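# Eight arms sort parcels into same-coloured trays

## Task

Place every parcel into the tray that matches its colour, lying flat on the bottom of that tray.

## Robot and tools

Robots: eight identical i2rt Big YAM arms, arm1 to arm8. Each has six joints, a two-finger gripper and a wrist camera; the hand reaches about 1.0 m from the joint1 axis. Feet (scene frame, metres): arm1 (-2.151,-0.606,0.766), arm2 (-0.854,-0.623,0.797), arm3 (0.435,-0.612,0.752), arm4 (1.688,-0.612,0.754), arm5 (2.165,0.644,0.790), arm6 (0.850,0.628,0.817), arm7 (-0.424,0.615,0.799), arm8 (-1.661,0.655,0.757). arm1-arm4 stand on the y<0 side, arm5-arm8 on y>0; each foot faces its own +x, turned about z by its calibrated quaternion. Table tops under the arms are at z=0.720.

Frame: one shared scene frame, origin on the floor, +z up. The hand point lies between the finger pads, roughly 1 cm behind the tips. Fingers point along the hand's +z; they open and close along its y. Printed hand positions may be off, more so at long reach, and the hand often settles a centimetre or more from where it was sent.

Tools:
- move: one action for any subset of arms. Each arm's key (arm1...arm8) takes an object with "joints", "target" (plus optional "speed"), or both. An arm not named keeps its previous command. "joints" maps joint names to absolute targets: joint1_rad -2.879..2.879 (base yaw, positive counter-clockwise from above, 0 along the foot's +x), joint2_rad 0..3.141 (shoulder; 0 = upper arm back and roughly level, positive lifts it up and forward), joint3_rad 0..3.019 (elbow; 0 folded, positive opens), joint4_rad -1.692..1.57 (hand pitch, positive tips fingers up), joint5_rad -1.57..1.57 (sideways swing, positive to the arm's right), joint6_rad -2.094..2.094 (roll, positive clockwise viewed from behind), gripper_m 0..0.093 metres of fingertip gap. "target" is one absolute pose per arm: seven numbers [x, y, z, qw, qx, qy, qz], metres and a unit quaternion in the scene frame, in the same form as the "hand" line. The hand travels in a straight line from its current hand_target toward it. When "target" is present, "joints" may only carry gripper_m. "speed" is the top path speed, 0.002..0.5 m/s (default 0.25), rotation capped at twice that in rad/s; sending speed without target is refused. All hand paths in one call finish together, paced by the slowest; a path lasts 0.5-10 s and an action at most 15 s. Paths ignore obstacles and other arms. "cameras" lists which images to return (names above, "all", or [] for none). Unknown keys make the call invalid; out-of-range values get it refused, and after a refusal the rest of that reply's move/wait/finished_scene calls are skipped.
- wait: {"seconds": 0..10, "cameras": optional}; commands nothing and returns state and images.
- zoom_image: {"camera": name, "region": [x0,y0,x1,y1]} in pixels of that camera's last full image (672x504, top-left origin), at most 504x504. Only cameras in the latest images can be zoomed.
- finished_scene: {"scene": number}; ends the scene for good. Parcels must stay correctly placed without help.

Cameras: wrist cameras armN_cam_wrist, and fixed room cameras cam_arm1..cam_arm8 looking down over each arm's area. Calibration (K, distortion, T_world_to_cam) is given per camera; fixed cameras may have shifted a few mm and up to about 2 degrees.

Reading results: each arm reports joint_positions, Joint velocities ("within noise" when still), torques, hand and hand_target poses, and status. The "move" line gives per arm "done" or its worst status. joint_status/hand_status words: "off_target" (stopped short, may still push), "time_out" (joint could not finish; it keeps pushing toward a nearby target, listed in on_its_own), "not_followed" (a safety check withheld the command; results say "joint command not followed" or "pose unreachable"; the arm may keep trying until given new targets). "as last shown" marks arms not named in the call; their status reads "not commanded". The "pictures" line gives image order; images may be a bit older than the state. Torques 3 and 4 wrap at ±28 N m.

Gripper: closed on nothing it reads 0.000-0.003. Gripping a hard object it reads up to ~0.005 narrower (or ~0.002 wider) than the object. For a firm grip, command about 0.005 below the width seen at first contact; softer or round items need deeper. Release by commanding well above the reading. Force is roughly 50-64 N per pad.

Cautions: arms do not stop on contact and keep pushing; to relieve a stuck joint, send its reported position. Long pushing, holding loads or stretched poses heat motors; a MOTOR HOT line warns at 85 °C, and at 100 °C the arm goes limp for 30-60 s ("limit_stop_at_motor_heat"; resend targets afterwards). Avoid arm-to-arm contact: hard presses end the scene, including a gripper closing on another arm's fingers; the clearance check can be late and ignores fingers, housings and wrist cameras. Do not knock anything out of the work area. Avoid drops, releasing moving parcels, slamming and hard pushes. Loose objects may occasionally be nudged by outside forces. The simulation keeps running while you deliberate, holding the last commands.

Each tool is called after "Request:" by a JSON object that holds its "method" and its "body".

## Session

Request:
{"method": "move", "body": {"cameras": ["cam_arm1","cam_arm2","cam_arm3","cam_arm4","cam_arm5","cam_arm6","cam_arm7","cam_arm8"]}}

Scene clock: 0.00 s.
Joint torques (N m): no reading
Heat: arm1: hottest joint3_rad 32 °C; arm2: hottest joint3_rad 30 °C; arm3: hottest joint2_rad 30 °C; arm4: hottest joint3_rad 34 °C; arm5: hottest joint3_rad 32 °C; arm6: hottest joint2_rad 30 °C; arm7: hottest joint3_rad 34 °C; arm8: hottest joint1_rad 29 °C.
Joint velocities: within noise
arm1.joint_positions: joint1_rad=+0.458 joint2_rad=+0.456 joint3_rad=+1.438 joint4_rad=-1.139 joint5_rad=+0.063 joint6_rad=-0.074 gripper_m=+0.09396
arm1.joint_status: not commanded
arm1.hand: x=-1.9866 y=-0.6052 z=+1.4040 quat_wxyz=(-0.650, +0.024, -0.759, +0.041) (m; scene frame)
arm1.hand_target: x=-1.9921 y=-0.6053 z=+1.4119 quat_wxyz=(-0.658, +0.023, -0.752, +0.041) (m; scene frame)
arm1.hand_status: not commanded
arm2.joint_positions: joint1_rad=-0.133 joint2_rad=+0.490 joint3_rad=+1.431 joint4_rad=-1.371 joint5_rad=+0.122 joint6_rad=+0.254 gripper_m=+0.09396
arm2.joint_status: not commanded
arm2.hand: x=-0.9557 y=-0.4897 z=+1.3731 quat_wxyz=(-0.193, +0.711, -0.448, -0.506) (m; scene frame)
arm2.hand_target: x=-0.9532 y=-0.4923 z=+1.3817 quat_wxyz=(-0.195, +0.705, -0.446, -0.516) (m; scene frame)
arm2.hand_status: not commanded
arm3.joint_positions: joint1_rad=+0.288 joint2_rad=+0.566 joint3_rad=+1.355 joint4_rad=-1.309 joint5_rad=+0.227 joint6_rad=-0.408 gripper_m=+0.09396
arm3.joint_status: not commanded
arm3.hand: x=+0.2384 y=-0.5089 z=+1.2929 quat_wxyz=(-0.272, +0.862, -0.018, -0.428) (m; scene frame)
arm3.hand_target: x=+0.2407 y=-0.5098 z=+1.3061 quat_wxyz=(-0.276, +0.854, -0.020, -0.440) (m; scene frame)
arm3.hand_status: not commanded
arm4.joint_positions: joint1_rad=-0.202 joint2_rad=+0.526 joint3_rad=+1.372 joint4_rad=-1.530 joint5_rad=+0.176 joint6_rad=+0.279 gripper_m=+0.09396
arm4.joint_status: not commanded
arm4.hand: x=+1.8391 y=-0.5129 z=+1.2624 quat_wxyz=(-0.405, +0.175, -0.887, -0.138) (m; scene frame)
arm4.hand_target: x=+1.8372 y=-0.5146 z=+1.2716 quat_wxyz=(-0.414, +0.173, -0.882, -0.143) (m; scene frame)
arm4.hand_status: not commanded
arm5.joint_positions: joint1_rad=+0.150 joint2_rad=+0.484 joint3_rad=+1.403 joint4_rad=-1.356 joint5_rad=-0.018 joint6_rad=+0.258 gripper_m=+0.09396
arm5.joint_status: not commanded
arm5.hand: x=+1.9905 y=+0.6571 z=+1.3561 quat_wxyz=(+0.044, +0.831, -0.149, -0.534) (m; scene frame)
arm5.hand_target: x=+1.9935 y=+0.6567 z=+1.3668 quat_wxyz=(+0.045, +0.825, -0.147, -0.545) (m; scene frame)
arm5.hand_status: not commanded
arm6.joint_positions: joint1_rad=+0.005 joint2_rad=+0.600 joint3_rad=+1.377 joint4_rad=-1.425 joint5_rad=+0.198 joint6_rad=-0.419 gripper_m=+0.09396
arm6.joint_status: not commanded
arm6.hand: x=+1.0055 y=+0.4776 z=+1.3387 quat_wxyz=(-0.341, -0.130, -0.883, +0.295) (m; scene frame)
arm6.hand_target: x=+1.0039 y=+0.4787 z=+1.3519 quat_wxyz=(-0.354, -0.130, -0.876, +0.302) (m; scene frame)
arm6.hand_status: not commanded
arm7.joint_positions: joint1_rad=-0.316 joint2_rad=+0.535 joint3_rad=+1.368 joint4_rad=-1.177 joint5_rad=-0.073 joint6_rad=-0.126 gripper_m=+0.09396
arm7.joint_status: not commanded
arm7.hand: x=-0.2873 y=+0.4416 z=+1.3804 quat_wxyz=(-0.508, -0.311, -0.757, +0.270) (m; scene frame)
arm7.hand_target: x=-0.2897 y=+0.4449 z=+1.3917 quat_wxyz=(-0.517, -0.307, -0.750, +0.275) (m; scene frame)
arm7.hand_status: not commanded
arm8.joint_positions: joint1_rad=+0.154 joint2_rad=+0.581 joint3_rad=+1.368 joint4_rad=-1.211 joint5_rad=-0.224 joint6_rad=+0.370 gripper_m=+0.09396
arm8.joint_status: not commanded
arm8.hand: x=-1.7287 y=+0.4302 z=+1.3236 quat_wxyz=(-0.435, -0.755, -0.361, +0.333) (m; scene frame)
arm8.hand_target: x=-1.7273 y=+0.4330 z=+1.3347 quat_wxyz=(-0.441, -0.748, -0.360, +0.341) (m; scene frame)
arm8.hand_status: not commanded
pictures: cam_arm1, cam_arm2, cam_arm3, cam_arm4, cam_arm5, cam_arm6, cam_arm7, cam_arm8

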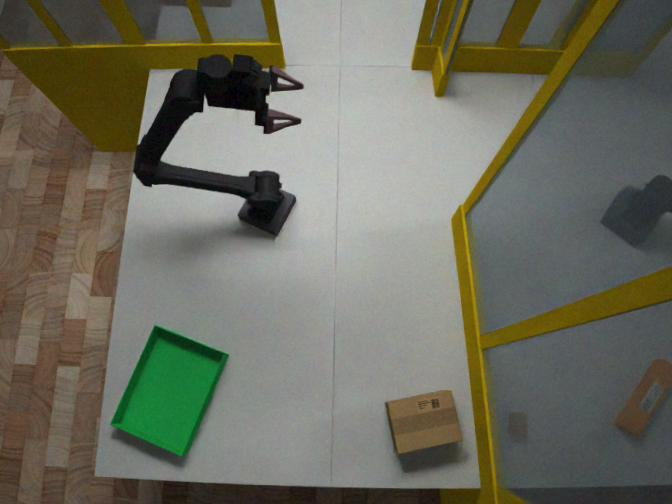

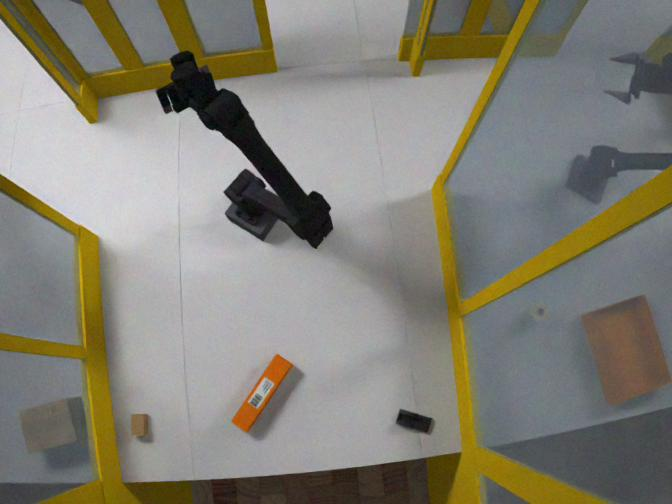

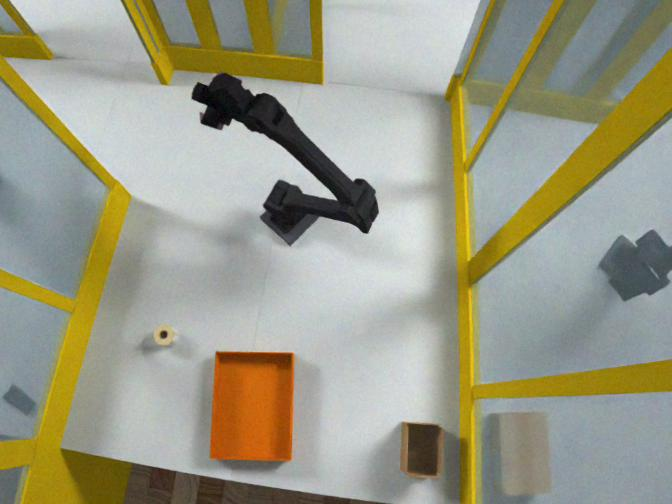

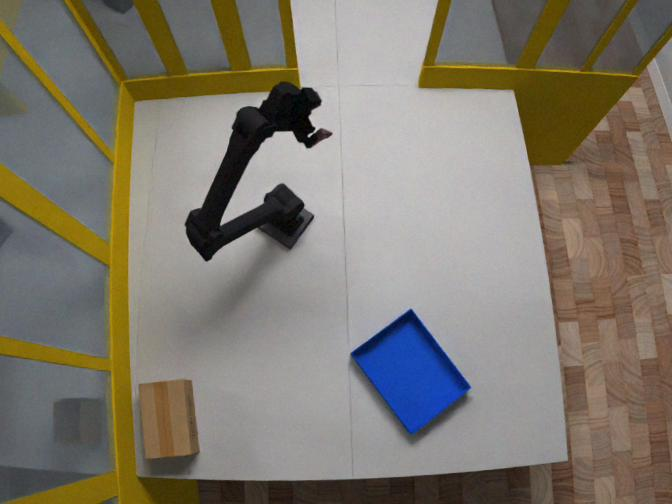

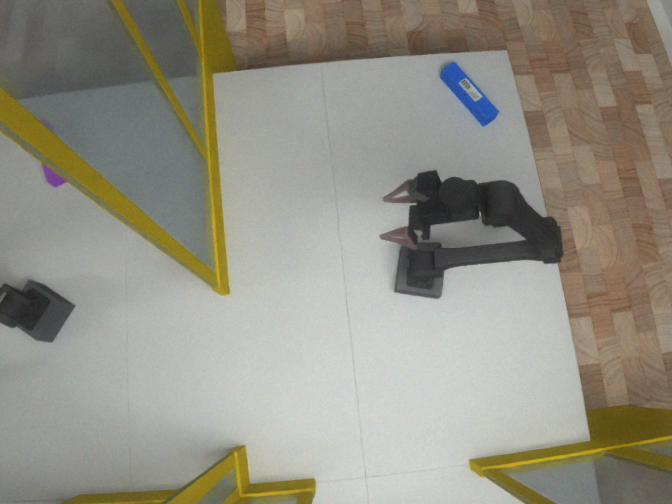

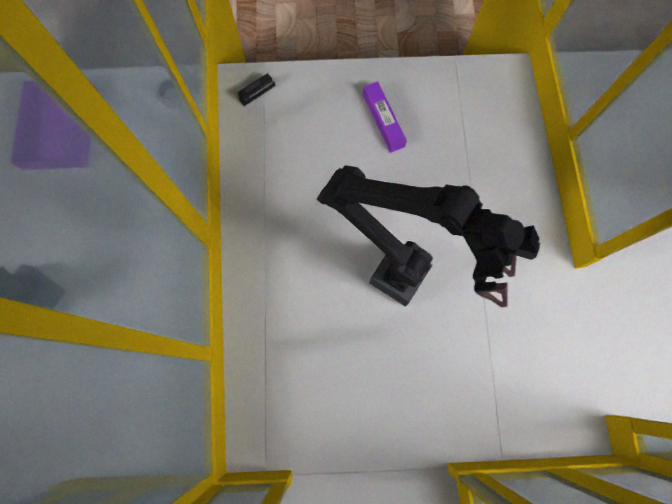

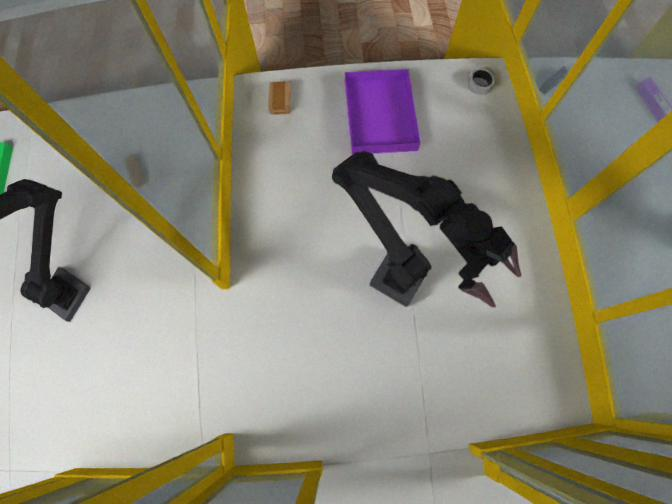

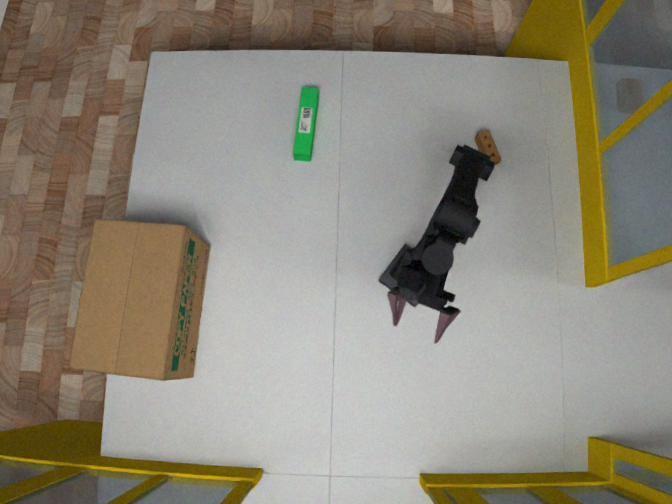

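Request:
{"method": "move", "body": {"arm8": {"joints":{"joint1_rad":-1.95}}, "arm5": {"joints":{"joint1_rad":-1.714}}, "arm6": {"joints":{"joint1_rad":2.206}}, "arm2": {"joints":{"joint1_rad":2.178}}, "arm1": {"joints":{"joint1_rad":1.532}}, "arm7": {"joints":{"joint1_rad":-1.087}}, "cameras": []}}

Request:
{"method": "move", "body": {"arm8": {"target":[-2.02,1.195,0.92,0,0.725,-0.689,0],"speed":0.4}, "arm5": {"target":[2.453,1.325,0.92,0,0.8665,-0.499,0],"speed":0.4}, "arm6": {"target":[0.837,1.31,0.92,0,0.811,-0.585,0],"speed":0.4}, "arm2": {"target":[-0.886,-1.245,0.92,0,0.905,0.425,0],"speed":0.4}, "cameras": ["arm8_cam_wrist","arm5_cam_wrist","arm6_cam_wrist","arm2_cam_wrist"]}}

Scene clock: 146.70 s.
Joint torques (N m): arm1=[2.2 5.54 7.66 1.92 0.1 -0.01] | arm2=[0.85 4.54 7.79 2.18 0.05 -0.08] | arm3=[-0.56 1.26 10.18 1.62 -0.05 0.01] | arm4=[-0.03 3.43 9.95 1.76 0.01 0.03] | arm5=[-1.14 5.36 6.8 2 -0.16 -0.12] | arm6=[0.21 2.78 9.5 1.58 0.11 -0.05] | arm7=[-1.08 1.61 10.44 1.59 -0.1 0.13] | arm8=[1.2 2.96 10.55 1.54 -0.13 -0.09]
Heat: arm1: hottest joint3_rad 34 °C; arm2: hottest joint3_rad 37 °C; arm3: hottest joint3_rad 33 °C; arm4: hottest joint3_rad 42 °C; arm5: hottest joint3_rad 36 °C; arm6: hottest joint3_rad 35 °C; arm7: hottest joint3_rad 45 °C; arm8: hottest joint3_rad 38 °C.
move: arm1 done; arm2 done; arm5 done; arm6 done; arm7 done; arm8 done
Joint velocities: within noise
arm1.joint_positions: joint1_rad=+1.520 joint2_rad=+0.456 joint3_rad=+1.438 joint4_rad=-1.139 joint5_rad=+0.063 joint6_rad=-0.074 gripper_m=+0.09397
arm1.joint_status: all done
arm1.hand: x=-2.0672 y=-0.4567 z=+1.4023 quat_wxyz=(-0.577, +0.406, -0.646, -0.293) (m; scene frame)
arm1.hand_target: x=-2.0715 y=-0.4604 z=+1.4101 quat_wxyz=(-0.582, +0.406, -0.638, -0.300) (m; scene frame)
arm1.hand_status: not commanded
arm2.joint_positions: joint1_rad=+2.170 joint2_rad=+0.490 joint3_rad=+1.431 joint4_rad=-1.371 joint5_rad=+0.122 joint6_rad=+0.254 gripper_m=+0.09399
arm2.joint_status: all done
arm2.hand: x=-0.8856 y=-0.7886 z=+1.3727 quat_wxyz=(+0.383, +0.699, +0.467, -0.382) (m; scene frame)
arm2.hand_target: x=-0.8841 y=-0.7853 z=+1.3814 quat_wxyz=(+0.392, +0.693, +0.465, -0.386) (m; scene frame)
arm2.hand_status: not commanded
arm3, arm4: as last shown
arm5.joint_positions: joint1_rad=-1.706 joint2_rad=+0.484 joint3_rad=+1.403 joint4_rad=-1.356 joint5_rad=-0.018 joint6_rad=+0.258 gripper_m=+0.09398
arm5.joint_status: all done
arm5.hand: x=+2.2268 y=+0.8012 z=+1.3578 quat_wxyz=(-0.402, +0.377, -0.753, -0.360) (m; scene frame)
arm5.hand_target: x=+2.2269 y=+0.7977 z=+1.3686 quat_wxyz=(-0.412, +0.371, -0.748, -0.365) (m; scene frame)
arm5.hand_status: not commanded
arm6.joint_positions: joint1_rad=+2.196 joint2_rad=+0.600 joint3_rad=+1.377 joint4_rad=-1.425 joint5_rad=+0.197 joint6_rad=-0.419 gripper_m=+0.09398
arm6.joint_status: all done
arm6.hand: x=+0.8830 y=+0.8420 z=+1.3388 quat_wxyz=(-0.419, +0.726, -0.519, -0.169) (m; scene frame)
arm6.hand_target: x=+0.8810 y=+0.8404 z=+1.3519 quat_wxyz=(-0.429, +0.721, -0.513, -0.179) (m; scene frame)
arm6.hand_status: not commanded
arm7.joint_positions: joint1_rad=-1.078 joint2_rad=+0.535 joint3_rad=+1.368 joint4_rad=-1.177 joint5_rad=-0.073 joint6_rad=-0.126 gripper_m=+0.09397
arm7.joint_status: all done
arm7.hand: x=-0.4433 y=+0.3951 z=+1.3803 quat_wxyz=(-0.371, -0.569, -0.588, +0.440) (m; scene frame)
arm7.hand_target: x=-0.4447 y=+0.3993 z=+1.3917 quat_wxyz=(-0.375, -0.566, -0.580, +0.450) (m; scene frame)
arm7.hand_status: not commanded
arm8.joint_positions: joint1_rad=-1.944 joint2_rad=+0.581 joint3_rad=+1.368 joint4_rad=-1.211 joint5_rad=-0.224 joint6_rad=+0.370 gripper_m=+0.09398
arm8.joint_status: all done
arm8.hand: x=-1.8219 y=+0.8279 z=+1.3232 quat_wxyz=(+0.072, -0.690, +0.475, +0.542) (m; scene frame)
arm8.hand_target: x=-1.8192 y=+0.8262 z=+1.3343 quat_wxyz=(+0.077, -0.684, +0.472, +0.552) (m; scene frame)
arm8.hand_status: not commanded
pictures: none
No camera images: "cameras" was empty.

Scene clock: 150.30 s.
Joint torques (N m): arm1=[2.73 5.36 7.69 2 0.11 0.01] | arm2=[-0.38 -22.59 11.49 0.13 -0.08 0.08] | arm3=[-0.62 1.32 10.18 1.61 -0.05 0] | arm4=[-0.03 3.43 9.96 1.77 0.01 0.03] | arm5=[-0.09 -21.66 9.87 -0.18 -0.11 -0.12] | arm6=[-0.73 -16.21 12.64 -0.2 -0.06 0] | arm7=[-1.03 1.73 10.45 1.58 -0.1 0.12] | arm8=[1.44 -20.01 14.53 -0.65 0.08 0.04]
Heat: arm1: hottest joint3_rad 34 °C; arm2: hottest joint3_rad 37 °C; arm3: hottest joint3_rad 33 °C; arm4: hottest joint3_rad 42 °C; arm5: hottest joint3_rad 36 °C; arm6: hottest joint3_rad 36 °C; arm7: hottest joint3_rad 46 °C; arm8: hottest joint3_rad 38 °C.
move: arm2 off_target; arm5 off_target; arm6 off_target; arm8 off_target
Joint velocities: within noise
arm1, arm3, arm4, arm7: as last shown
arm2.joint_positions: joint1_rad=+2.188 joint2_rad=+2.012 joint3_rad=+1.781 joint4_rad=-1.367 joint5_rad=+0.003 joint6_rad=+0.628 gripper_m=+0.09399
arm2.joint_status: not commanded
arm2.hand: x=-0.8814 y=-1.2327 z=+0.9072 quat_wxyz=(-0.013, +0.900, +0.435, +0.005) (m; scene frame)
arm2.hand_target: x=-0.8861 y=-1.2444 z=+0.9201 quat_wxyz=(+0.000, +0.905, +0.425, +0.000) (m; scene frame)
arm2.hand_status: off_target (0.018 m and 2.0 deg from the pose sent, 0.643 m and 67.5 deg at the start)
arm5.joint_positions: joint1_rad=-1.714 joint2_rad=+2.443 joint3_rad=+2.532 joint4_rad=-1.675 joint5_rad=-0.003 joint6_rad=-0.916 gripper_m=+0.09399
arm5.joint_status: not commanded
arm5.hand: x=+2.4524 y=+1.3166 z=+0.9056 quat_wxyz=(+0.004, +0.863, -0.505, +0.000) (m; scene frame)
arm5.hand_target: x=+2.4527 y=+1.3239 z=+0.9196 quat_wxyz=(-0.011, +0.866, -0.499, -0.001) (m; scene frame)
arm5.hand_status: off_target (0.017 m and 1.0 deg from the pose sent, 0.719 m and 90.8 deg at the start; a joint's target at an end of its range on 31 of 108 steps)
arm6.joint_positions: joint1_rad=+2.210 joint2_rad=+2.193 joint3_rad=+2.033 joint4_rad=-1.440 joint5_rad=+0.002 joint6_rad=-0.310 gripper_m=+0.09398
arm6.joint_status: not commanded
arm6.hand: x=+0.8366 y=+1.2956 z=+0.9093 quat_wxyz=(+0.011, +0.814, -0.581, +0.009) (m; scene frame)
arm6.hand_target: x=+0.8370 y=+1.3092 z=+0.9201 quat_wxyz=(+0.000, +0.811, -0.585, +0.000) (m; scene frame)
arm6.hand_status: off_target (0.018 m and 1.8 deg from the pose sent, 0.630 m and 53.7 deg at the start)
arm8.joint_positions: joint1_rad=-1.942 joint2_rad=+2.068 joint3_rad=+1.978 joint4_rad=-1.508 joint5_rad=-0.003 joint6_rad=+0.529 gripper_m=+0.09399
arm8.joint_status: not commanded
arm8.hand: x=-2.0165 y=+1.1823 z=+0.9079 quat_wxyz=(-0.005, -0.729, +0.684, -0.013) (m; scene frame)
arm8.hand_target: x=-2.0196 y=+1.1945 z=+0.9201 quat_wxyz=(+0.000, -0.725, +0.689, +0.001) (m; scene frame)
arm8.hand_status: off_target (0.018 m and 1.8 deg from the pose sent, 0.580 m and 68.4 deg at the start)
pictures: arm2_cam_wrist, arm5_cam_wrist, arm6_cam_wrist, arm8_cam_wrist
camera_calibration:
arm2_cam_wrist: T_world_to_cam=[[-0.779466, 0.625637, 0.0317935, 0.0541576], [0.515593, 0.611884, 0.599801, 0.668972], [0.355804, 0.483917, -0.799517, 1.75603], [0, 0, 0, 1]] pos_world=[-0.927506, -1.29299, 1.00101]
arm5_cam_wrist: T_world_to_cam=[[0.877577, 0.479431, -0.00188005, -2.78055], [0.393682, -0.718369, 0.573551, -0.531498], [0.273628, -0.504076, -0.819168, 0.858564], [0, 0, 0, 1]] pos_world=[2.41446, 1.38405, 1.00292]
arm6_cam_wrist: T_world_to_cam=[[0.943185, 0.332267, -0.000894971, -1.22022], [0.266731, -0.75554, 0.598343, 0.217437], [0.198134, -0.564587, -0.80124, 1.41862], [0, 0, 0, 1]] pos_world=[0.811821, 1.37066, 1.00546]
arm8_cam_wrist: T_world_to_cam=[[0.998299, 0.0582932, 0.0010495, 1.94413], [0.045452, -0.789409, 0.612183, 0.473481], [0.0365146, -0.611094, -0.790716, 1.63457], [0, 0, 0, 1]] pos_world=[-2.02203, 1.25932, 1.00059]

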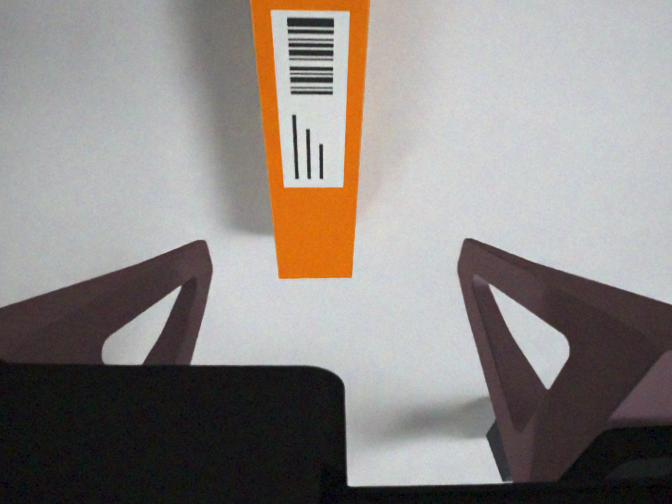

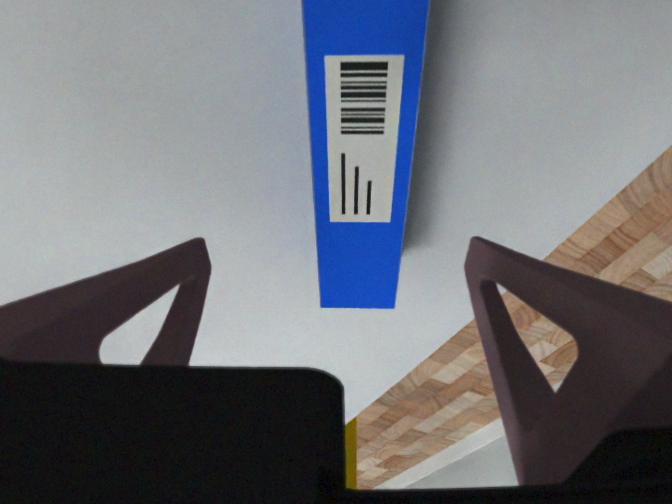

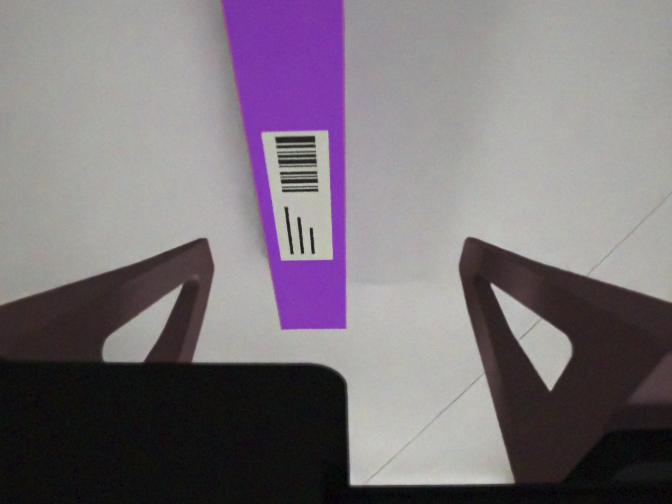

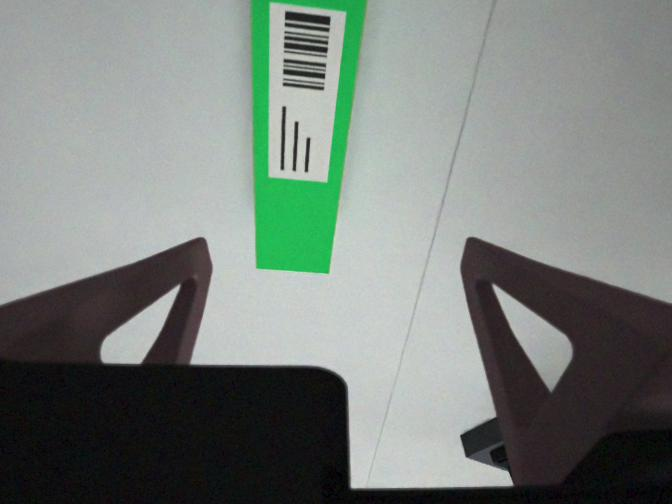

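Request:
{"method": "move", "body": {"arm8": {"target":[-2.042,1.217,0.825,0,0.663,-0.749,0]}, "arm5": {"target":[2.468,1.332,0.825,0,0.8665,-0.499,0]}, "arm6": {"target":[0.818,1.286,0.825,0,0.811,-0.585,0]}, "arm2": {"target":[-0.885,-1.268,0.825,0,0.905,0.425,0]}, "cameras": ["arm8_cam_wrist","arm5_cam_wrist","arm6_cam_wrist","arm2_cam_wrist"]}}

Scene clock: 247.93 s.
Joint torques (N m): arm1=[1.96 5.42 7.66 1.99 0.08 0.01] | arm2=[-0.15 -24.59 9.17 0.84 -0.08 0.08] | arm3=[-0.5 1.32 10.21 1.61 -0.06 0] | arm4=[0.03 3.43 9.96 1.77 0.01 0.03] | arm5=[-1.73 -23.3 8.27 0.65 -0.13 -0.17] | arm6=[0.03 -16.32 8.16 0.58 -0.03 -0.01] | arm7=[-1.14 1.55 10.44 1.59 -0.1 0.12] | arm8=[2.14 -22.36 12.64 0.08 0.1 0.01]
Heat: arm1: hottest joint3_rad 35 °C; arm2: hottest joint3_rad 41 °C; arm3: hottest joint3_rad 34 °C; arm4: hottest joint3_rad 43 °C; arm5: hottest joint3_rad 41 °C; arm6: hottest joint3_rad 40 °C; arm7: hottest joint3_rad 47 °C; arm8: hottest joint3_rad 42 °C.
move: arm2 done; arm5 off_target; arm6 done; arm8 off_target
Joint velocities: within noise
arm1, arm3, arm4, arm7: as last shown
arm2.joint_positions: joint1_rad=+2.188 joint2_rad=+2.154 joint3_rad=+1.781 joint4_rad=-1.222 joint5_rad=+0.003 joint6_rad=+0.632 gripper_m=+0.09399
arm2.joint_status: not commanded
arm2.hand: x=-0.8825 y=-1.2594 z=+0.8212 quat_wxyz=(-0.011, +0.901, +0.433, +0.004) (m; scene frame)
arm2.hand_target: x=-0.8850 y=-1.2678 z=+0.8251 quat_wxyz=(+0.000, +0.905, +0.425, +0.000) (m; scene frame)
arm2.hand_status: done (0.010 m and 1.7 deg from the pose sent, 0.090 m and 2.0 deg at the start)
arm5.joint_positions: joint1_rad=-1.717 joint2_rad=+2.549 joint3_rad=+2.468 joint4_rad=-1.547 joint5_rad=-0.002 joint6_rad=-0.931 gripper_m=+0.09399
arm5.joint_status: not commanded
arm5.hand: x=+2.4578 y=+1.3241 z=+0.8049 quat_wxyz=(+0.025, +0.866, -0.500, +0.002) (m; scene frame)
arm5.hand_target: x=+2.4677 y=+1.3313 z=+0.8253 quat_wxyz=(+0.000, +0.867, -0.499, +0.000) (m; scene frame)
arm5.hand_status: off_target (0.024 m and 2.9 deg from the pose sent, 0.084 m and 0.9 deg at the start)
arm6.joint_positions: joint1_rad=+2.231 joint2_rad=+2.206 joint3_rad=+1.832 joint4_rad=-1.209 joint5_rad=+0.001 joint6_rad=-0.280 gripper_m=+0.09398
arm6.joint_status: not commanded
arm6.hand: x=+0.8233 y=+1.2815 z=+0.8266 quat_wxyz=(+0.005, +0.812, -0.584, +0.004) (m; scene frame)
arm6.hand_target: x=+0.8179 y=+1.2858 z=+0.8249 quat_wxyz=(+0.000, +0.811, -0.585, +0.000) (m; scene frame)
arm6.hand_status: done (0.007 m and 0.7 deg from the pose sent, 0.087 m and 1.8 deg at the start)
arm8.joint_positions: joint1_rad=-1.942 joint2_rad=+2.214 joint3_rad=+1.978 joint4_rad=-1.374 joint5_rad=-0.003 joint6_rad=+0.710 gripper_m=+0.09399
arm8.joint_status: not commanded
arm8.hand: x=-2.0328 y=+1.2064 z=+0.8145 quat_wxyz=(-0.005, -0.665, +0.747, -0.020) (m; scene frame)
arm8.hand_target: x=-2.0417 y=+1.2165 z=+0.8252 quat_wxyz=(+0.000, -0.663, +0.749, +0.000) (m; scene frame)
arm8.hand_status: off_target (0.018 m and 2.4 deg from the pose sent, 0.093 m and 10.8 deg at the start)
pictures: arm2_cam_wrist, arm5_cam_wrist, arm6_cam_wrist, arm8_cam_wrist
camera_calibration:
arm2_cam_wrist: T_world_to_cam=[[-0.777344, 0.628397, 0.0292088, 0.0801924], [0.517548, 0.612446, 0.59754, 0.741708], [0.357604, 0.479611, -0.801307, 1.69815], [0, 0, 0, 1]] pos_world=[-0.928798, -1.3191, 0.915197]
arm5_cam_wrist: T_world_to_cam=[[0.871205, 0.489681, -0.0348599, -2.76046], [0.412036, -0.690764, 0.594198, -0.568693], [0.266888, -0.532032, -0.803563, 0.819393], [0, 0, 0, 1]] pos_world=[2.42056, 1.39485, 0.900121]
arm6_cam_wrist: T_world_to_cam=[[0.946097, 0.323857, 0.00407617, -1.19878], [0.26039, -0.768051, 0.58506, 0.292131], [0.192607, -0.552463, -0.81098, 1.34405], [0, 0, 0, 1]] pos_world=[0.799224, 1.35514, 0.92397]
arm8_cam_wrist: T_world_to_cam=[[0.992439, -0.121987, 0.0135783, 2.15451], [-0.104279, -0.77964, 0.617485, 0.229963], [-0.0647389, -0.614232, -0.786466, 1.37051], [0, 0, 0, 1]] pos_world=[-2.02551, 1.28392, 0.906603]

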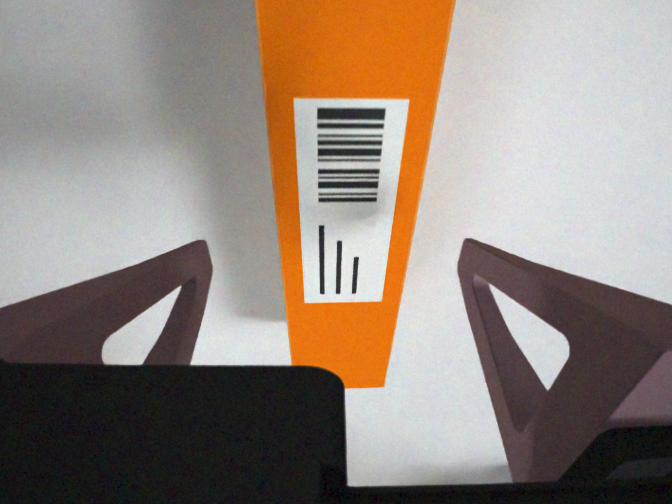

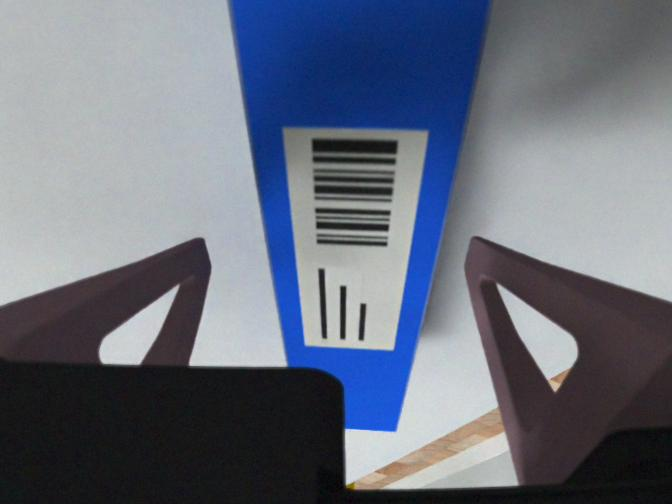

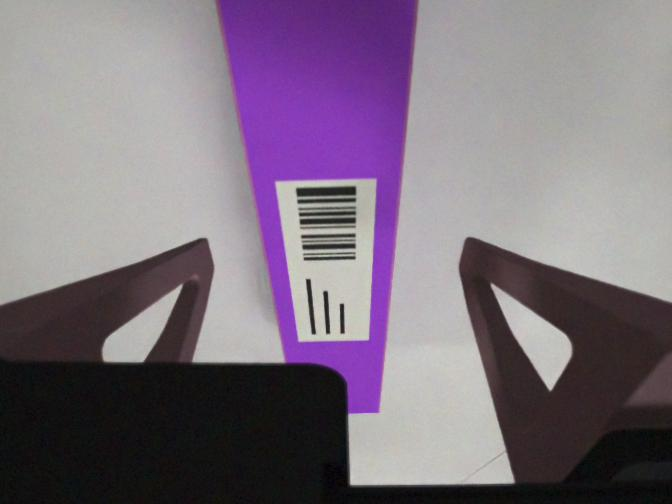

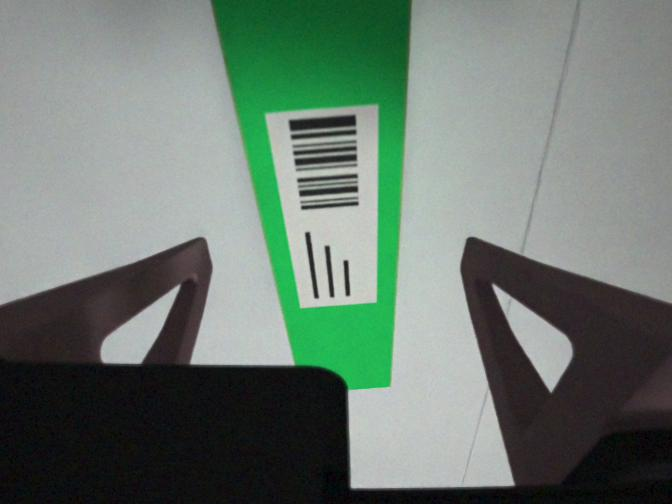

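Request:
{"method": "move", "body": {"arm8": {"target":[-2.042,1.217,0.762,0,0.663,-0.749,0]}, "arm5": {"target":[2.468,1.332,0.76,0,0.8665,-0.499,0]}, "arm6": {"target":[0.818,1.286,0.77,0,0.811,-0.585,0]}, "arm2": {"target":[-0.885,-1.268,0.75,0,0.905,0.425,0]}, "arm4": {"joints":{"joint1_rad":0.175}}, "cameras": []}}

Request:
{"method": "move", "body": {"arm8": {"joints":{"gripper_m":0.04}}, "arm5": {"joints":{"gripper_m":0.04}}, "arm6": {"joints":{"gripper_m":0.04}}, "arm2": {"joints":{"gripper_m":0.04}}, "cameras": []}}

Request:
{"method": "move", "body": {"arm8": {"target":[-1.866,0.963,1.09,0,0.881,-0.473,0],"speed":0.4}, "arm5": {"target":[2.33,1.03,1.06,0,0.552,-0.834,0],"speed":0.4}, "arm6": {"target":[0.843,1.048,1.06,0,0.713,-0.701,0],"speed":0.4}, "arm2": {"target":[-0.876,-1.042,1.06,0,0.725,0.688,0],"speed":0.4}, "cameras": ["cam_arm2"]}}

Scene clock: 261.83 s.
Joint torques (N m): arm1=[2.08 5.6 7.57 1.95 0.11 0.02] | arm2=[-0.15 -24 8.13 0.88 -0.08 0.07] | arm3=[-0.56 1.26 10.22 1.59 -0.05 -0.01] | arm4=[1.26 3.43 9.95 1.77 0.01 0.03] | arm5=[-1.55 -22.3 7.01 0.66 -0.13 -0.14] | arm6=[0.03 -16.85 8.08 0.54 -0.04 0] | arm7=[-1.08 1.73 10.43 1.59 -0.1 0.12] | arm8=[2.08 -21.36 9.57 0.31 0.08 0.04]
Heat: arm1: hottest joint3_rad 35 °C; arm2: hottest joint3_rad 40 °C; arm3: hottest joint3_rad 34 °C; arm4: hottest joint3_rad 43 °C; arm5: hottest joint3_rad 41 °C; arm6: hottest joint3_rad 40 °C; arm7: hottest joint3_rad 47 °C; arm8: hottest joint3_rad 42 °C.
move: arm2 done; arm4 done; arm5 done; arm6 done; arm8 done
Joint velocities: within noise
arm1, arm3, arm7: as last shown
arm2.joint_positions: joint1_rad=+2.188 joint2_rad=+2.239 joint3_rad=+1.732 joint4_rad=-1.076 joint5_rad=+0.003 joint6_rad=+0.632 gripper_m=+0.09399
arm2.joint_status: not commanded
arm2.hand: x=-0.8827 y=-1.2630 z=+0.7510 quat_wxyz=(-0.006, +0.901, +0.433, +0.002) (m; scene frame)
arm2.hand_target: x=-0.8850 y=-1.2680 z=+0.7502 quat_wxyz=(+0.000, +0.905, +0.425, +0.000) (m; scene frame)
arm2.hand_status: done (0.006 m and 1.3 deg from the pose sent, 0.072 m and 1.7 deg at the start)
arm4.joint_positions: joint1_rad=+0.160 joint2_rad=+0.526 joint3_rad=+1.372 joint4_rad=-1.530 joint5_rad=+0.176 joint6_rad=+0.279 gripper_m=+0.09396
arm4.joint_status: all done
arm4.hand: x=+1.7964 y=-0.4674 z=+1.2625 quat_wxyz=(-0.372, +0.330, -0.841, -0.211) (m; scene frame)
arm4.hand_target: x=+1.7933 y=-0.4683 z=+1.2716 quat_wxyz=(-0.378, +0.334, -0.835, -0.221) (m; scene frame)
arm4.hand_status: not commanded
arm5.joint_positions: joint1_rad=-1.717 joint2_rad=+2.572 joint3_rad=+2.387 joint4_rad=-1.413 joint5_rad=-0.002 joint6_rad=-0.931 gripper_m=+0.09400
arm5.joint_status: not commanded
arm5.hand: x=+2.4602 y=+1.3296 z=+0.7575 quat_wxyz=(+0.010, +0.866, -0.500, +0.001) (m; scene frame)
arm5.hand_target: x=+2.4679 y=+1.3319 z=+0.7602 quat_wxyz=(+0.000, +0.867, -0.499, +0.000) (m; scene frame)
arm5.hand_status: done (0.009 m and 1.1 deg from the pose sent, 0.047 m and 2.9 deg at the start)
arm6.joint_positions: joint1_rad=+2.231 joint2_rad=+2.272 joint3_rad=+1.790 joint4_rad=-1.104 joint5_rad=+0.001 joint6_rad=-0.280 gripper_m=+0.09398
arm6.joint_status: not commanded
arm6.hand: x=+0.8234 y=+1.2802 z=+0.7702 quat_wxyz=(+0.006, +0.811, -0.584, +0.005) (m; scene frame)
arm6.hand_target: x=+0.8179 y=+1.2859 z=+0.7701 quat_wxyz=(+0.000, +0.811, -0.585, +0.000) (m; scene frame)
arm6.hand_status: done (0.008 m and 0.9 deg from the pose sent, 0.057 m and 0.7 deg at the start)
arm8.joint_positions: joint1_rad=-1.942 joint2_rad=+2.255 joint3_rad=+1.934 joint4_rad=-1.247 joint5_rad=-0.003 joint6_rad=+0.711 gripper_m=+0.09399
arm8.joint_status: not commanded
arm8.hand: x=-2.0396 y=+1.2164 z=+0.7715 quat_wxyz=(-0.002, -0.664, +0.747, +0.001) (m; scene frame)
arm8.hand_target: x=-2.0419 y=+1.2169 z=+0.7621 quat_wxyz=(+0.000, -0.663, +0.749, +0.000) (m; scene frame)
arm8.hand_status: done (0.010 m and 0.3 deg from the pose sent, 0.054 m and 2.4 deg at the start)
pictures: none
No camera images: "cameras" was empty.

Scene clock: 262.43 s.
Joint torques (N m): arm1=[2.26 5.19 7.68 2.02 0.09 0.03] | arm2=[-0.15 -24.53 7.91 0.85 -0.03 0.07] | arm3=[-0.56 1.2 10.17 1.61 -0.05 0] | arm4=[1.26 3.43 9.95 1.77 0.01 0.03] | arm5=[-1.44 -22.48 7.27 0.68 -0.14 -0.16] | arm6=[-0.03 -16.73 8.02 0.51 -0.03 -0.02] | arm7=[-1.08 1.55 10.4 1.58 -0.1 0.12] | arm8=[2.2 -21.36 9.54 0.24 0.06 0.02]
Heat: arm1: hottest joint3_rad 35 °C; arm2: hottest joint3_rad 40 °C; arm3: hottest joint3_rad 34 °C; arm4: hottest joint3_rad 43 °C; arm5: hottest joint3_rad 41 °C; arm6: hottest joint3_rad 40 °C; arm7: hottest joint3_rad 47 °C; arm8: hottest joint3_rad 42 °C.
move: arm2 off_target; arm5 off_target; arm6 off_target; arm8 off_target
Joint velocities: within noise
arm1, arm3, arm4, arm7: as last shown
arm2.joint_positions: joint1_rad=+2.188 joint2_rad=+2.239 joint3_rad=+1.732 joint4_rad=-1.076 joint5_rad=+0.002 joint6_rad=+0.632 gripper_m=+0.05867
arm2.joint_status: gripper_m off_target (ended at +0.05870, target +0.04000)
arm2.hand: x=-0.8826 y=-1.2631 z=+0.7510 quat_wxyz=(-0.006, +0.901, +0.433, +0.002) (m; scene frame)
arm2.hand_target: x=-0.8851 y=-1.2680 z=+0.7502 quat_wxyz=(+0.000, +0.905, +0.425, +0.000) (m; scene frame)
arm2.hand_status: not commanded
arm5.joint_positions: joint1_rad=-1.717 joint2_rad=+2.572 joint3_rad=+2.387 joint4_rad=-1.412 joint5_rad=-0.002 joint6_rad=-0.931 gripper_m=+0.05841
arm5.joint_status: gripper_m off_target (ended at +0.05844, target +0.04000)
arm5.hand: x=+2.4603 y=+1.3299 z=+0.7575 quat_wxyz=(+0.009, +0.866, -0.500, +0.001) (m; scene frame)
arm5.hand_target: x=+2.4679 y=+1.3319 z=+0.7602 quat_wxyz=(+0.000, +0.867, -0.499, +0.000) (m; scene frame)
arm5.hand_status: not commanded
arm6.joint_positions: joint1_rad=+2.231 joint2_rad=+2.272 joint3_rad=+1.790 joint4_rad=-1.104 joint5_rad=+0.001 joint6_rad=-0.279 gripper_m=+0.05964
arm6.joint_status: gripper_m off_target (ended at +0.05966, target +0.04000)
arm6.hand: x=+0.8234 y=+1.2803 z=+0.7702 quat_wxyz=(+0.006, +0.811, -0.585, +0.005) (m; scene frame)
arm6.hand_target: x=+0.8179 y=+1.2859 z=+0.7701 quat_wxyz=(+0.000, +0.811, -0.585, +0.000) (m; scene frame)
arm6.hand_status: not commanded
arm8.joint_positions: joint1_rad=-1.942 joint2_rad=+2.255 joint3_rad=+1.934 joint4_rad=-1.247 joint5_rad=-0.002 joint6_rad=+0.711 gripper_m=+0.06032
arm8.joint_status: gripper_m off_target (ended at +0.06035, target +0.04000)
arm8.hand: x=-2.0395 y=+1.2167 z=+0.7715 quat_wxyz=(-0.001, -0.664, +0.748, +0.001) (m; scene frame)
arm8.hand_target: x=-2.0419 y=+1.2169 z=+0.7621 quat_wxyz=(+0.000, -0.663, +0.749, +0.000) (m; scene frame)
arm8.hand_status: not commanded
pictures: none
No camera images: "cameras" was empty.

Scene clock: 264.70 s.
Joint torques (N m): arm1=[2.08 5.3 7.64 1.96 0.11 0.03] | arm2=[-0.44 -12.34 9.83 0.18 -0.09 -0.24] | arm3=[-0.56 1.2 10.18 1.62 -0.04 0] | arm4=[1.26 3.43 9.95 1.77 0.01 0.03] | arm5=[-1.32 -9.29 7.3 -0.06 -0.04 0.01] | arm6=[-1.44 -9.11 9.26 -0.17 0.08 0] | arm7=[-1.14 1.67 10.44 1.57 -0.1 0.12] | arm8=[1.44 -7.65 9.72 -0.35 -0.15 -0.11]
Heat: arm1: hottest joint3_rad 35 °C; arm2: hottest joint3_rad 40 °C; arm3: hottest joint3_rad 34 °C; arm4: hottest joint3_rad 43 °C; arm5: hottest joint3_rad 41 °C; arm6: hottest joint3_rad 40 °C; arm7: hottest joint3_rad 47 °C; arm8: hottest joint3_rad 42 °C.
move: arm2 done; arm5 done; arm6 done; arm8 off_target
Joint velocities: within noise
arm1, arm3, arm4, arm7: as last shown
arm2.joint_positions: joint1_rad=+2.188 joint2_rad=+1.422 joint3_rad=+1.399 joint4_rad=-1.544 joint5_rad=+0.002 joint6_rad=+0.015 gripper_m=+0.05868
arm2.joint_status: not commanded
arm2.hand: x=-0.8729 y=-1.0384 z=+1.0576 quat_wxyz=(+0.000, +0.727, +0.686, -0.002) (m; scene frame)
arm2.hand_target: x=-0.8760 y=-1.0419 z=+1.0600 quat_wxyz=(+0.000, +0.725, +0.688, +0.000) (m; scene frame)
arm2.hand_status: done (0.005 m and 0.4 deg from the pose sent, 0.380 m and 35.7 deg at the start)
arm5.joint_positions: joint1_rad=-1.717 joint2_rad=+1.442 joint3_rad=+1.433 joint4_rad=-1.561 joint5_rad=-0.003 joint6_rad=-0.014 gripper_m=+0.05841
arm5.joint_status: not commanded
arm5.hand: x=+2.3311 y=+1.0307 z=+1.0588 quat_wxyz=(-0.003, +0.555, -0.832, -0.003) (m; scene frame)
arm5.hand_target: x=+2.3301 y=+1.0300 z=+1.0600 quat_wxyz=(+0.000, +0.552, -0.834, +0.000) (m; scene frame)
arm5.hand_status: done (0.002 m and 0.7 deg from the pose sent, 0.445 m and 53.0 deg at the start; pose on its path clipped on 3 of 68 steps)
arm6.joint_positions: joint1_rad=+2.219 joint2_rad=+1.445 joint3_rad=+1.356 joint4_rad=-1.492 joint5_rad=-0.001 joint6_rad=-0.007 gripper_m=+0.05964
arm6.joint_status: not commanded
arm6.hand: x=+0.8381 y=+1.0477 z=+1.0523 quat_wxyz=(+0.004, +0.720, -0.694, +0.003) (m; scene frame)
arm6.hand_target: x=+0.8430 y=+1.0479 z=+1.0600 quat_wxyz=(+0.000, +0.713, -0.701, +0.000) (m; scene frame)
arm6.hand_status: done (0.009 m and 1.3 deg from the pose sent, 0.372 m and 17.4 deg at the start)
arm8.joint_positions: joint1_rad=-1.942 joint2_rad=+1.269 joint3_rad=+1.452 joint4_rad=-1.671 joint5_rad=+0.003 joint6_rad=+0.013 gripper_m=+0.06029
arm8.joint_status: not commanded
arm8.hand: x=-1.8671 y=+0.9628 z=+1.0941 quat_wxyz=(+0.020, -0.879, +0.475, +0.036) (m; scene frame)
arm8.hand_target: x=-1.8660 y=+0.9630 z=+1.0894 quat_wxyz=(+0.014, -0.881, +0.473, +0.027) (m; scene frame)
arm8.hand_status: off_target (0.004 m and 4.7 deg from the pose sent, 0.443 m and 40.3 deg at the start; pose on its path clipped on 6 of 68 steps; a joint's target at an end of its range on 32 of 68 steps)
pictures: cam_arm2

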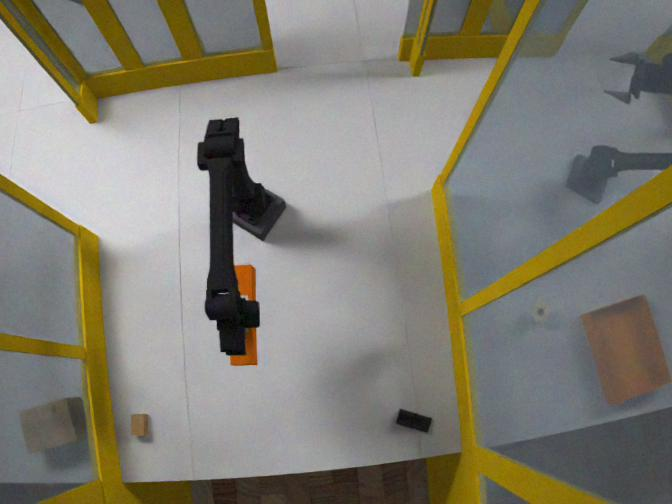

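Request:
{"method": "move", "body": {"arm8": {"joints":{"joint1_rad":0.325}}, "arm5": {"joints":{"joint1_rad":1.553}}, "arm6": {"joints":{"joint1_rad":-1.127}}, "arm2": {"joints":{"joint1_rad":-2.054}}, "cameras": []}}

Request:
{"method": "move", "body": {"arm8": {"target":[-1.85,-0.01,0.87,0,0.7071,0.7071,0],"speed":0.4}, "arm5": {"target":[1.98,-0.01,0.87,0,0.7071,0.7071,0],"speed":0.4}, "arm6": {"target":[0.74,-0.01,0.87,0,0.7071,0.7071,0],"speed":0.4}, "arm2": {"target":[-0.2,-0.325,0.87,0,0,1,0],"speed":0.4}, "cameras": ["cam_arm2","cam_arm1"]}}

Scene clock: 279.30 s.
Joint torques (N m): arm1=[1.96 5.54 7.62 1.89 0.11 0.01] | arm2=[0.09 -14.8 9.77 0.14 -0.06 -0.18] | arm3=[-0.56 1.38 10.17 1.62 -0.05 0.01] | arm4=[1.26 3.49 9.95 1.76 0.01 0.03] | arm5=[-1.32 -10.93 7.12 -0.17 -0.08 0.06] | arm6=[-0.91 -9.88 9.24 -0.16 -0.02 -0.02] | arm7=[-1.08 1.61 10.5 1.61 -0.09 0.12] | arm8=[2.08 -9.76 9.7 -0.43 -0.12 -0.08]
Heat: arm1: hottest joint3_rad 35 °C; arm2: hottest joint3_rad 41 °C; arm3: hottest joint3_rad 34 °C; arm4: hottest joint3_rad 43 °C; arm5: hottest joint3_rad 40 °C; arm6: hottest joint3_rad 40 °C; arm7: hottest joint3_rad 47 °C; arm8: hottest joint3_rad 42 °C.
move: arm2 done; arm5 done; arm6 done; arm8 done
Joint velocities: within noise
arm1, arm3, arm7: as last shown
arm2.joint_positions: joint1_rad=-2.052 joint2_rad=+1.446 joint3_rad=+1.399 joint4_rad=-1.544 joint5_rad=+0.001 joint6_rad=+0.013 gripper_m=+0.05868
arm2.joint_status: all done
arm2.hand: x=-0.4731 y=-0.4498 z=+1.0486 quat_wxyz=(+0.009, +0.206, -0.978, +0.002) (m; scene frame)
arm2.hand_target: x=-0.4721 y=-0.4501 z=+1.0604 quat_wxyz=(-0.001, +0.211, -0.977, -0.001) (m; scene frame)
arm2.hand_status: not commanded
arm4.joint_positions: joint1_rad=+0.161 joint2_rad=+0.526 joint3_rad=+1.372 joint4_rad=-1.530 joint5_rad=+0.176 joint6_rad=+0.279 gripper_m=+0.09396
arm4.joint_status: not commanded
arm4.hand: x=+1.7964 y=-0.4674 z=+1.2625 quat_wxyz=(-0.372, +0.331, -0.841, -0.211) (m; scene frame)
arm4.hand_target: x=+1.7932 y=-0.4683 z=+1.2716 quat_wxyz=(-0.378, +0.334, -0.835, -0.221) (m; scene frame)
arm4.hand_status: not commanded
arm5.joint_positions: joint1_rad=+1.552 joint2_rad=+1.462 joint3_rad=+1.433 joint4_rad=-1.561 joint5_rad=-0.002 joint6_rad=-0.012 gripper_m=+0.05841
arm5.joint_status: all done
arm5.hand: x=+2.0463 y=+0.2338 z=+1.0447 quat_wxyz=(-0.006, +0.795, +0.606, +0.012) (m; scene frame)
arm5.hand_target: x=+2.0475 y=+0.2371 z=+1.0542 quat_wxyz=(-0.003, +0.797, +0.603, +0.006) (m; scene frame)
arm5.hand_status: not commanded
arm6.joint_positions: joint1_rad=-1.122 joint2_rad=+1.453 joint3_rad=+1.356 joint4_rad=-1.493 joint5_rad=+0.002 joint6_rad=-0.005 gripper_m=+0.05975
arm6.joint_status: all done
arm6.hand: x=+0.7791 y=+0.2141 z=+1.0489 quat_wxyz=(+0.007, -0.763, -0.647, -0.007) (m; scene frame)
arm6.hand_target: x=+0.7774 y=+0.2150 z=+1.0600 quat_wxyz=(+0.000, -0.766, -0.642, +0.000) (m; scene frame)
arm6.hand_status: not commanded
arm8.joint_positions: joint1_rad=+0.321 joint2_rad=+1.292 joint3_rad=+1.452 joint4_rad=-1.671 joint5_rad=+0.001 joint6_rad=+0.011 gripper_m=+0.06020
arm8.joint_status: all done
arm8.hand: x=-1.7671 y=+0.2963 z=+1.0868 quat_wxyz=(-0.018, -0.803, -0.595, +0.025) (m; scene frame)
arm8.hand_target: x=-1.7641 y=+0.3007 z=+1.0901 quat_wxyz=(-0.019, -0.800, -0.599, +0.025) (m; scene frame)
arm8.hand_status: not commanded
pictures: none
No camera images: "cameras" was empty.

Scene clock: 281.57 s.
Joint torques (N m): arm1=[2.26 5.71 7.68 1.91 0.1 0.01] | arm2=[0.21 -26.05 12.11 0.17 0.07 0.08] | arm3=[-0.67 1.26 10.15 1.61 -0.05 0] | arm4=[1.26 3.49 9.95 1.77 0.01 0.03] | arm5=[-0.62 -19.02 9.99 -0.23 -0.15 -0.19] | arm6=[-0.73 -15.85 12.03 -0.23 -0.03 -0.18] | arm7=[-0.97 1.67 10.5 1.59 -0.1 0.12] | arm8=[2.43 -21.71 14.69 -0.65 -0.11 -0.11]
Heat: arm1: hottest joint3_rad 35 °C; arm2: hottest joint3_rad 41 °C; arm3: hottest joint3_rad 34 °C; arm4: hottest joint3_rad 43 °C; arm5: hottest joint3_rad 40 °C; arm6: hottest joint3_rad 40 °C; arm7: hottest joint3_rad 47 °C; arm8: hottest joint3_rad 42 °C.
move: arm2 off_target; arm5 off_target; arm6 off_target; arm8 off_target
Joint velocities: within noise
arm1, arm4, arm7: as last shown
arm2.joint_positions: joint1_rad=-2.052 joint2_rad=+2.337 joint3_rad=+2.222 joint4_rad=-1.476 joint5_rad=+0.000 joint6_rad=+0.414 gripper_m=+0.05867
arm2.joint_status: not commanded
arm2.hand: x=-0.2102 y=-0.3292 z=+0.8641 quat_wxyz=(+0.009, +0.007, -1.000, +0.004) (m; scene frame)
arm2.hand_target: x=-0.2005 y=-0.3254 z=+0.8701 quat_wxyz=(-0.001, +0.000, -1.000, +0.000) (m; scene frame)
arm2.hand_status: off_target (0.013 m and 1.4 deg from the pose sent, 0.349 m and 23.9 deg at the start)
arm3.joint_positions: joint1_rad=+0.288 joint2_rad=+0.566 joint3_rad=+1.355 joint4_rad=-1.309 joint5_rad=+0.227 joint6_rad=-0.408 gripper_m=+0.09396
arm3.joint_status: not commanded
arm3.hand: x=+0.2384 y=-0.5089 z=+1.2929 quat_wxyz=(-0.272, +0.862, -0.018, -0.428) (m; scene frame)
arm3.hand_target: x=+0.2407 y=-0.5098 z=+1.3061 quat_wxyz=(-0.276, +0.854, -0.020, -0.440) (m; scene frame)
arm3.hand_status: not commanded
arm4.hand_target: x=+1.7933 y=-0.4683 z=+1.2716 quat_wxyz=(-0.378, +0.334, -0.835, -0.221) (m; scene frame)
arm5.joint_positions: joint1_rad=+1.552 joint2_rad=+2.208 joint3_rad=+1.978 joint4_rad=-1.378 joint5_rad=+0.003 joint6_rad=-0.263 gripper_m=+0.05840
arm5.joint_status: not commanded
arm5.hand: x=+1.9803 y=+0.0055 z=+0.8472 quat_wxyz=(-0.011, +0.713, +0.701, +0.019) (m; scene frame)
arm5.hand_target: x=+1.9804 y=-0.0090 z=+0.8703 quat_wxyz=(+0.000, +0.707, +0.707, +0.000) (m; scene frame)
arm5.hand_status: off_target (0.028 m and 2.7 deg from the pose sent, 0.307 m and 15.4 deg at the start)
arm6.joint_positions: joint1_rad=-1.122 joint2_rad=+2.131 joint3_rad=+1.779 joint4_rad=-1.255 joint5_rad=+0.001 joint6_rad=-0.161 gripper_m=+0.05974
arm6.joint_status: not commanded
arm6.hand: x=+0.7438 y=+0.0071 z=+0.8550 quat_wxyz=(+0.011, -0.710, -0.704, -0.014) (m; scene frame)
arm6.hand_target: x=+0.7402 y=-0.0091 z=+0.8704 quat_wxyz=(+0.000, -0.707, -0.707, +0.000) (m; scene frame)
arm6.hand_status: off_target (0.023 m and 2.1 deg from the pose sent, 0.289 m and 9.4 deg at the start)
arm8.joint_positions: joint1_rad=+0.325 joint2_rad=+2.227 joint3_rad=+2.113 joint4_rad=-1.487 joint5_rad=+0.001 joint6_rad=-0.268 gripper_m=+0.06019
arm8.joint_status: not commanded
arm8.hand: x=-1.8500 y=+0.0035 z=+0.8580 quat_wxyz=(+0.008, -0.712, -0.702, -0.013) (m; scene frame)
arm8.hand_target: x=-1.8498 y=-0.0093 z=+0.8700 quat_wxyz=(+0.000, -0.707, -0.707, +0.001) (m; scene frame)
arm8.hand_status: off_target (0.018 m and 1.9 deg from the pose sent, 0.384 m and 17.3 deg at the start)
pictures: cam_arm1, cam_arm2

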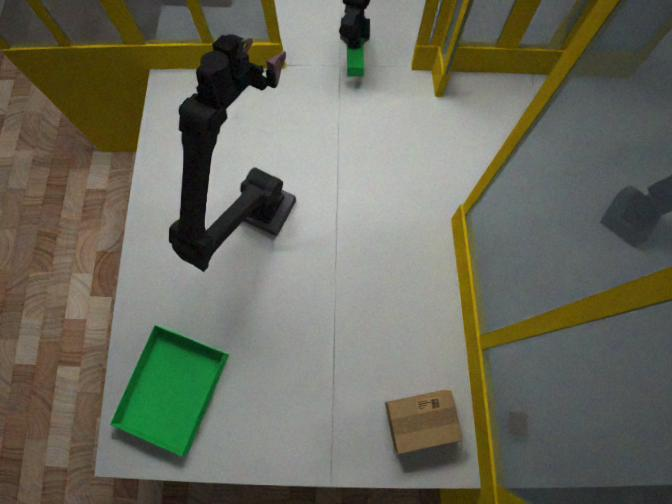

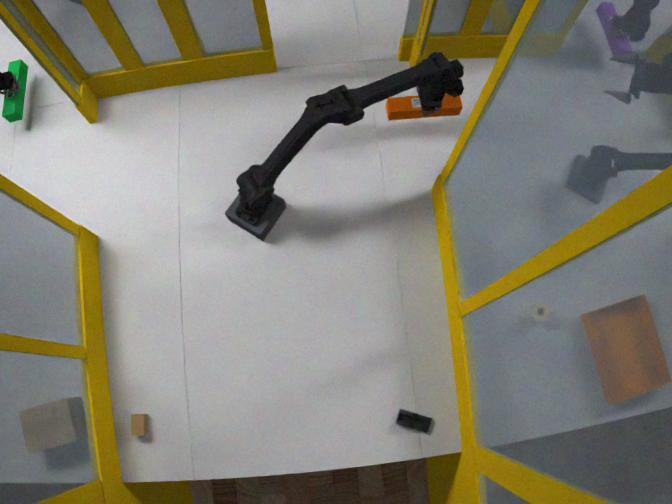

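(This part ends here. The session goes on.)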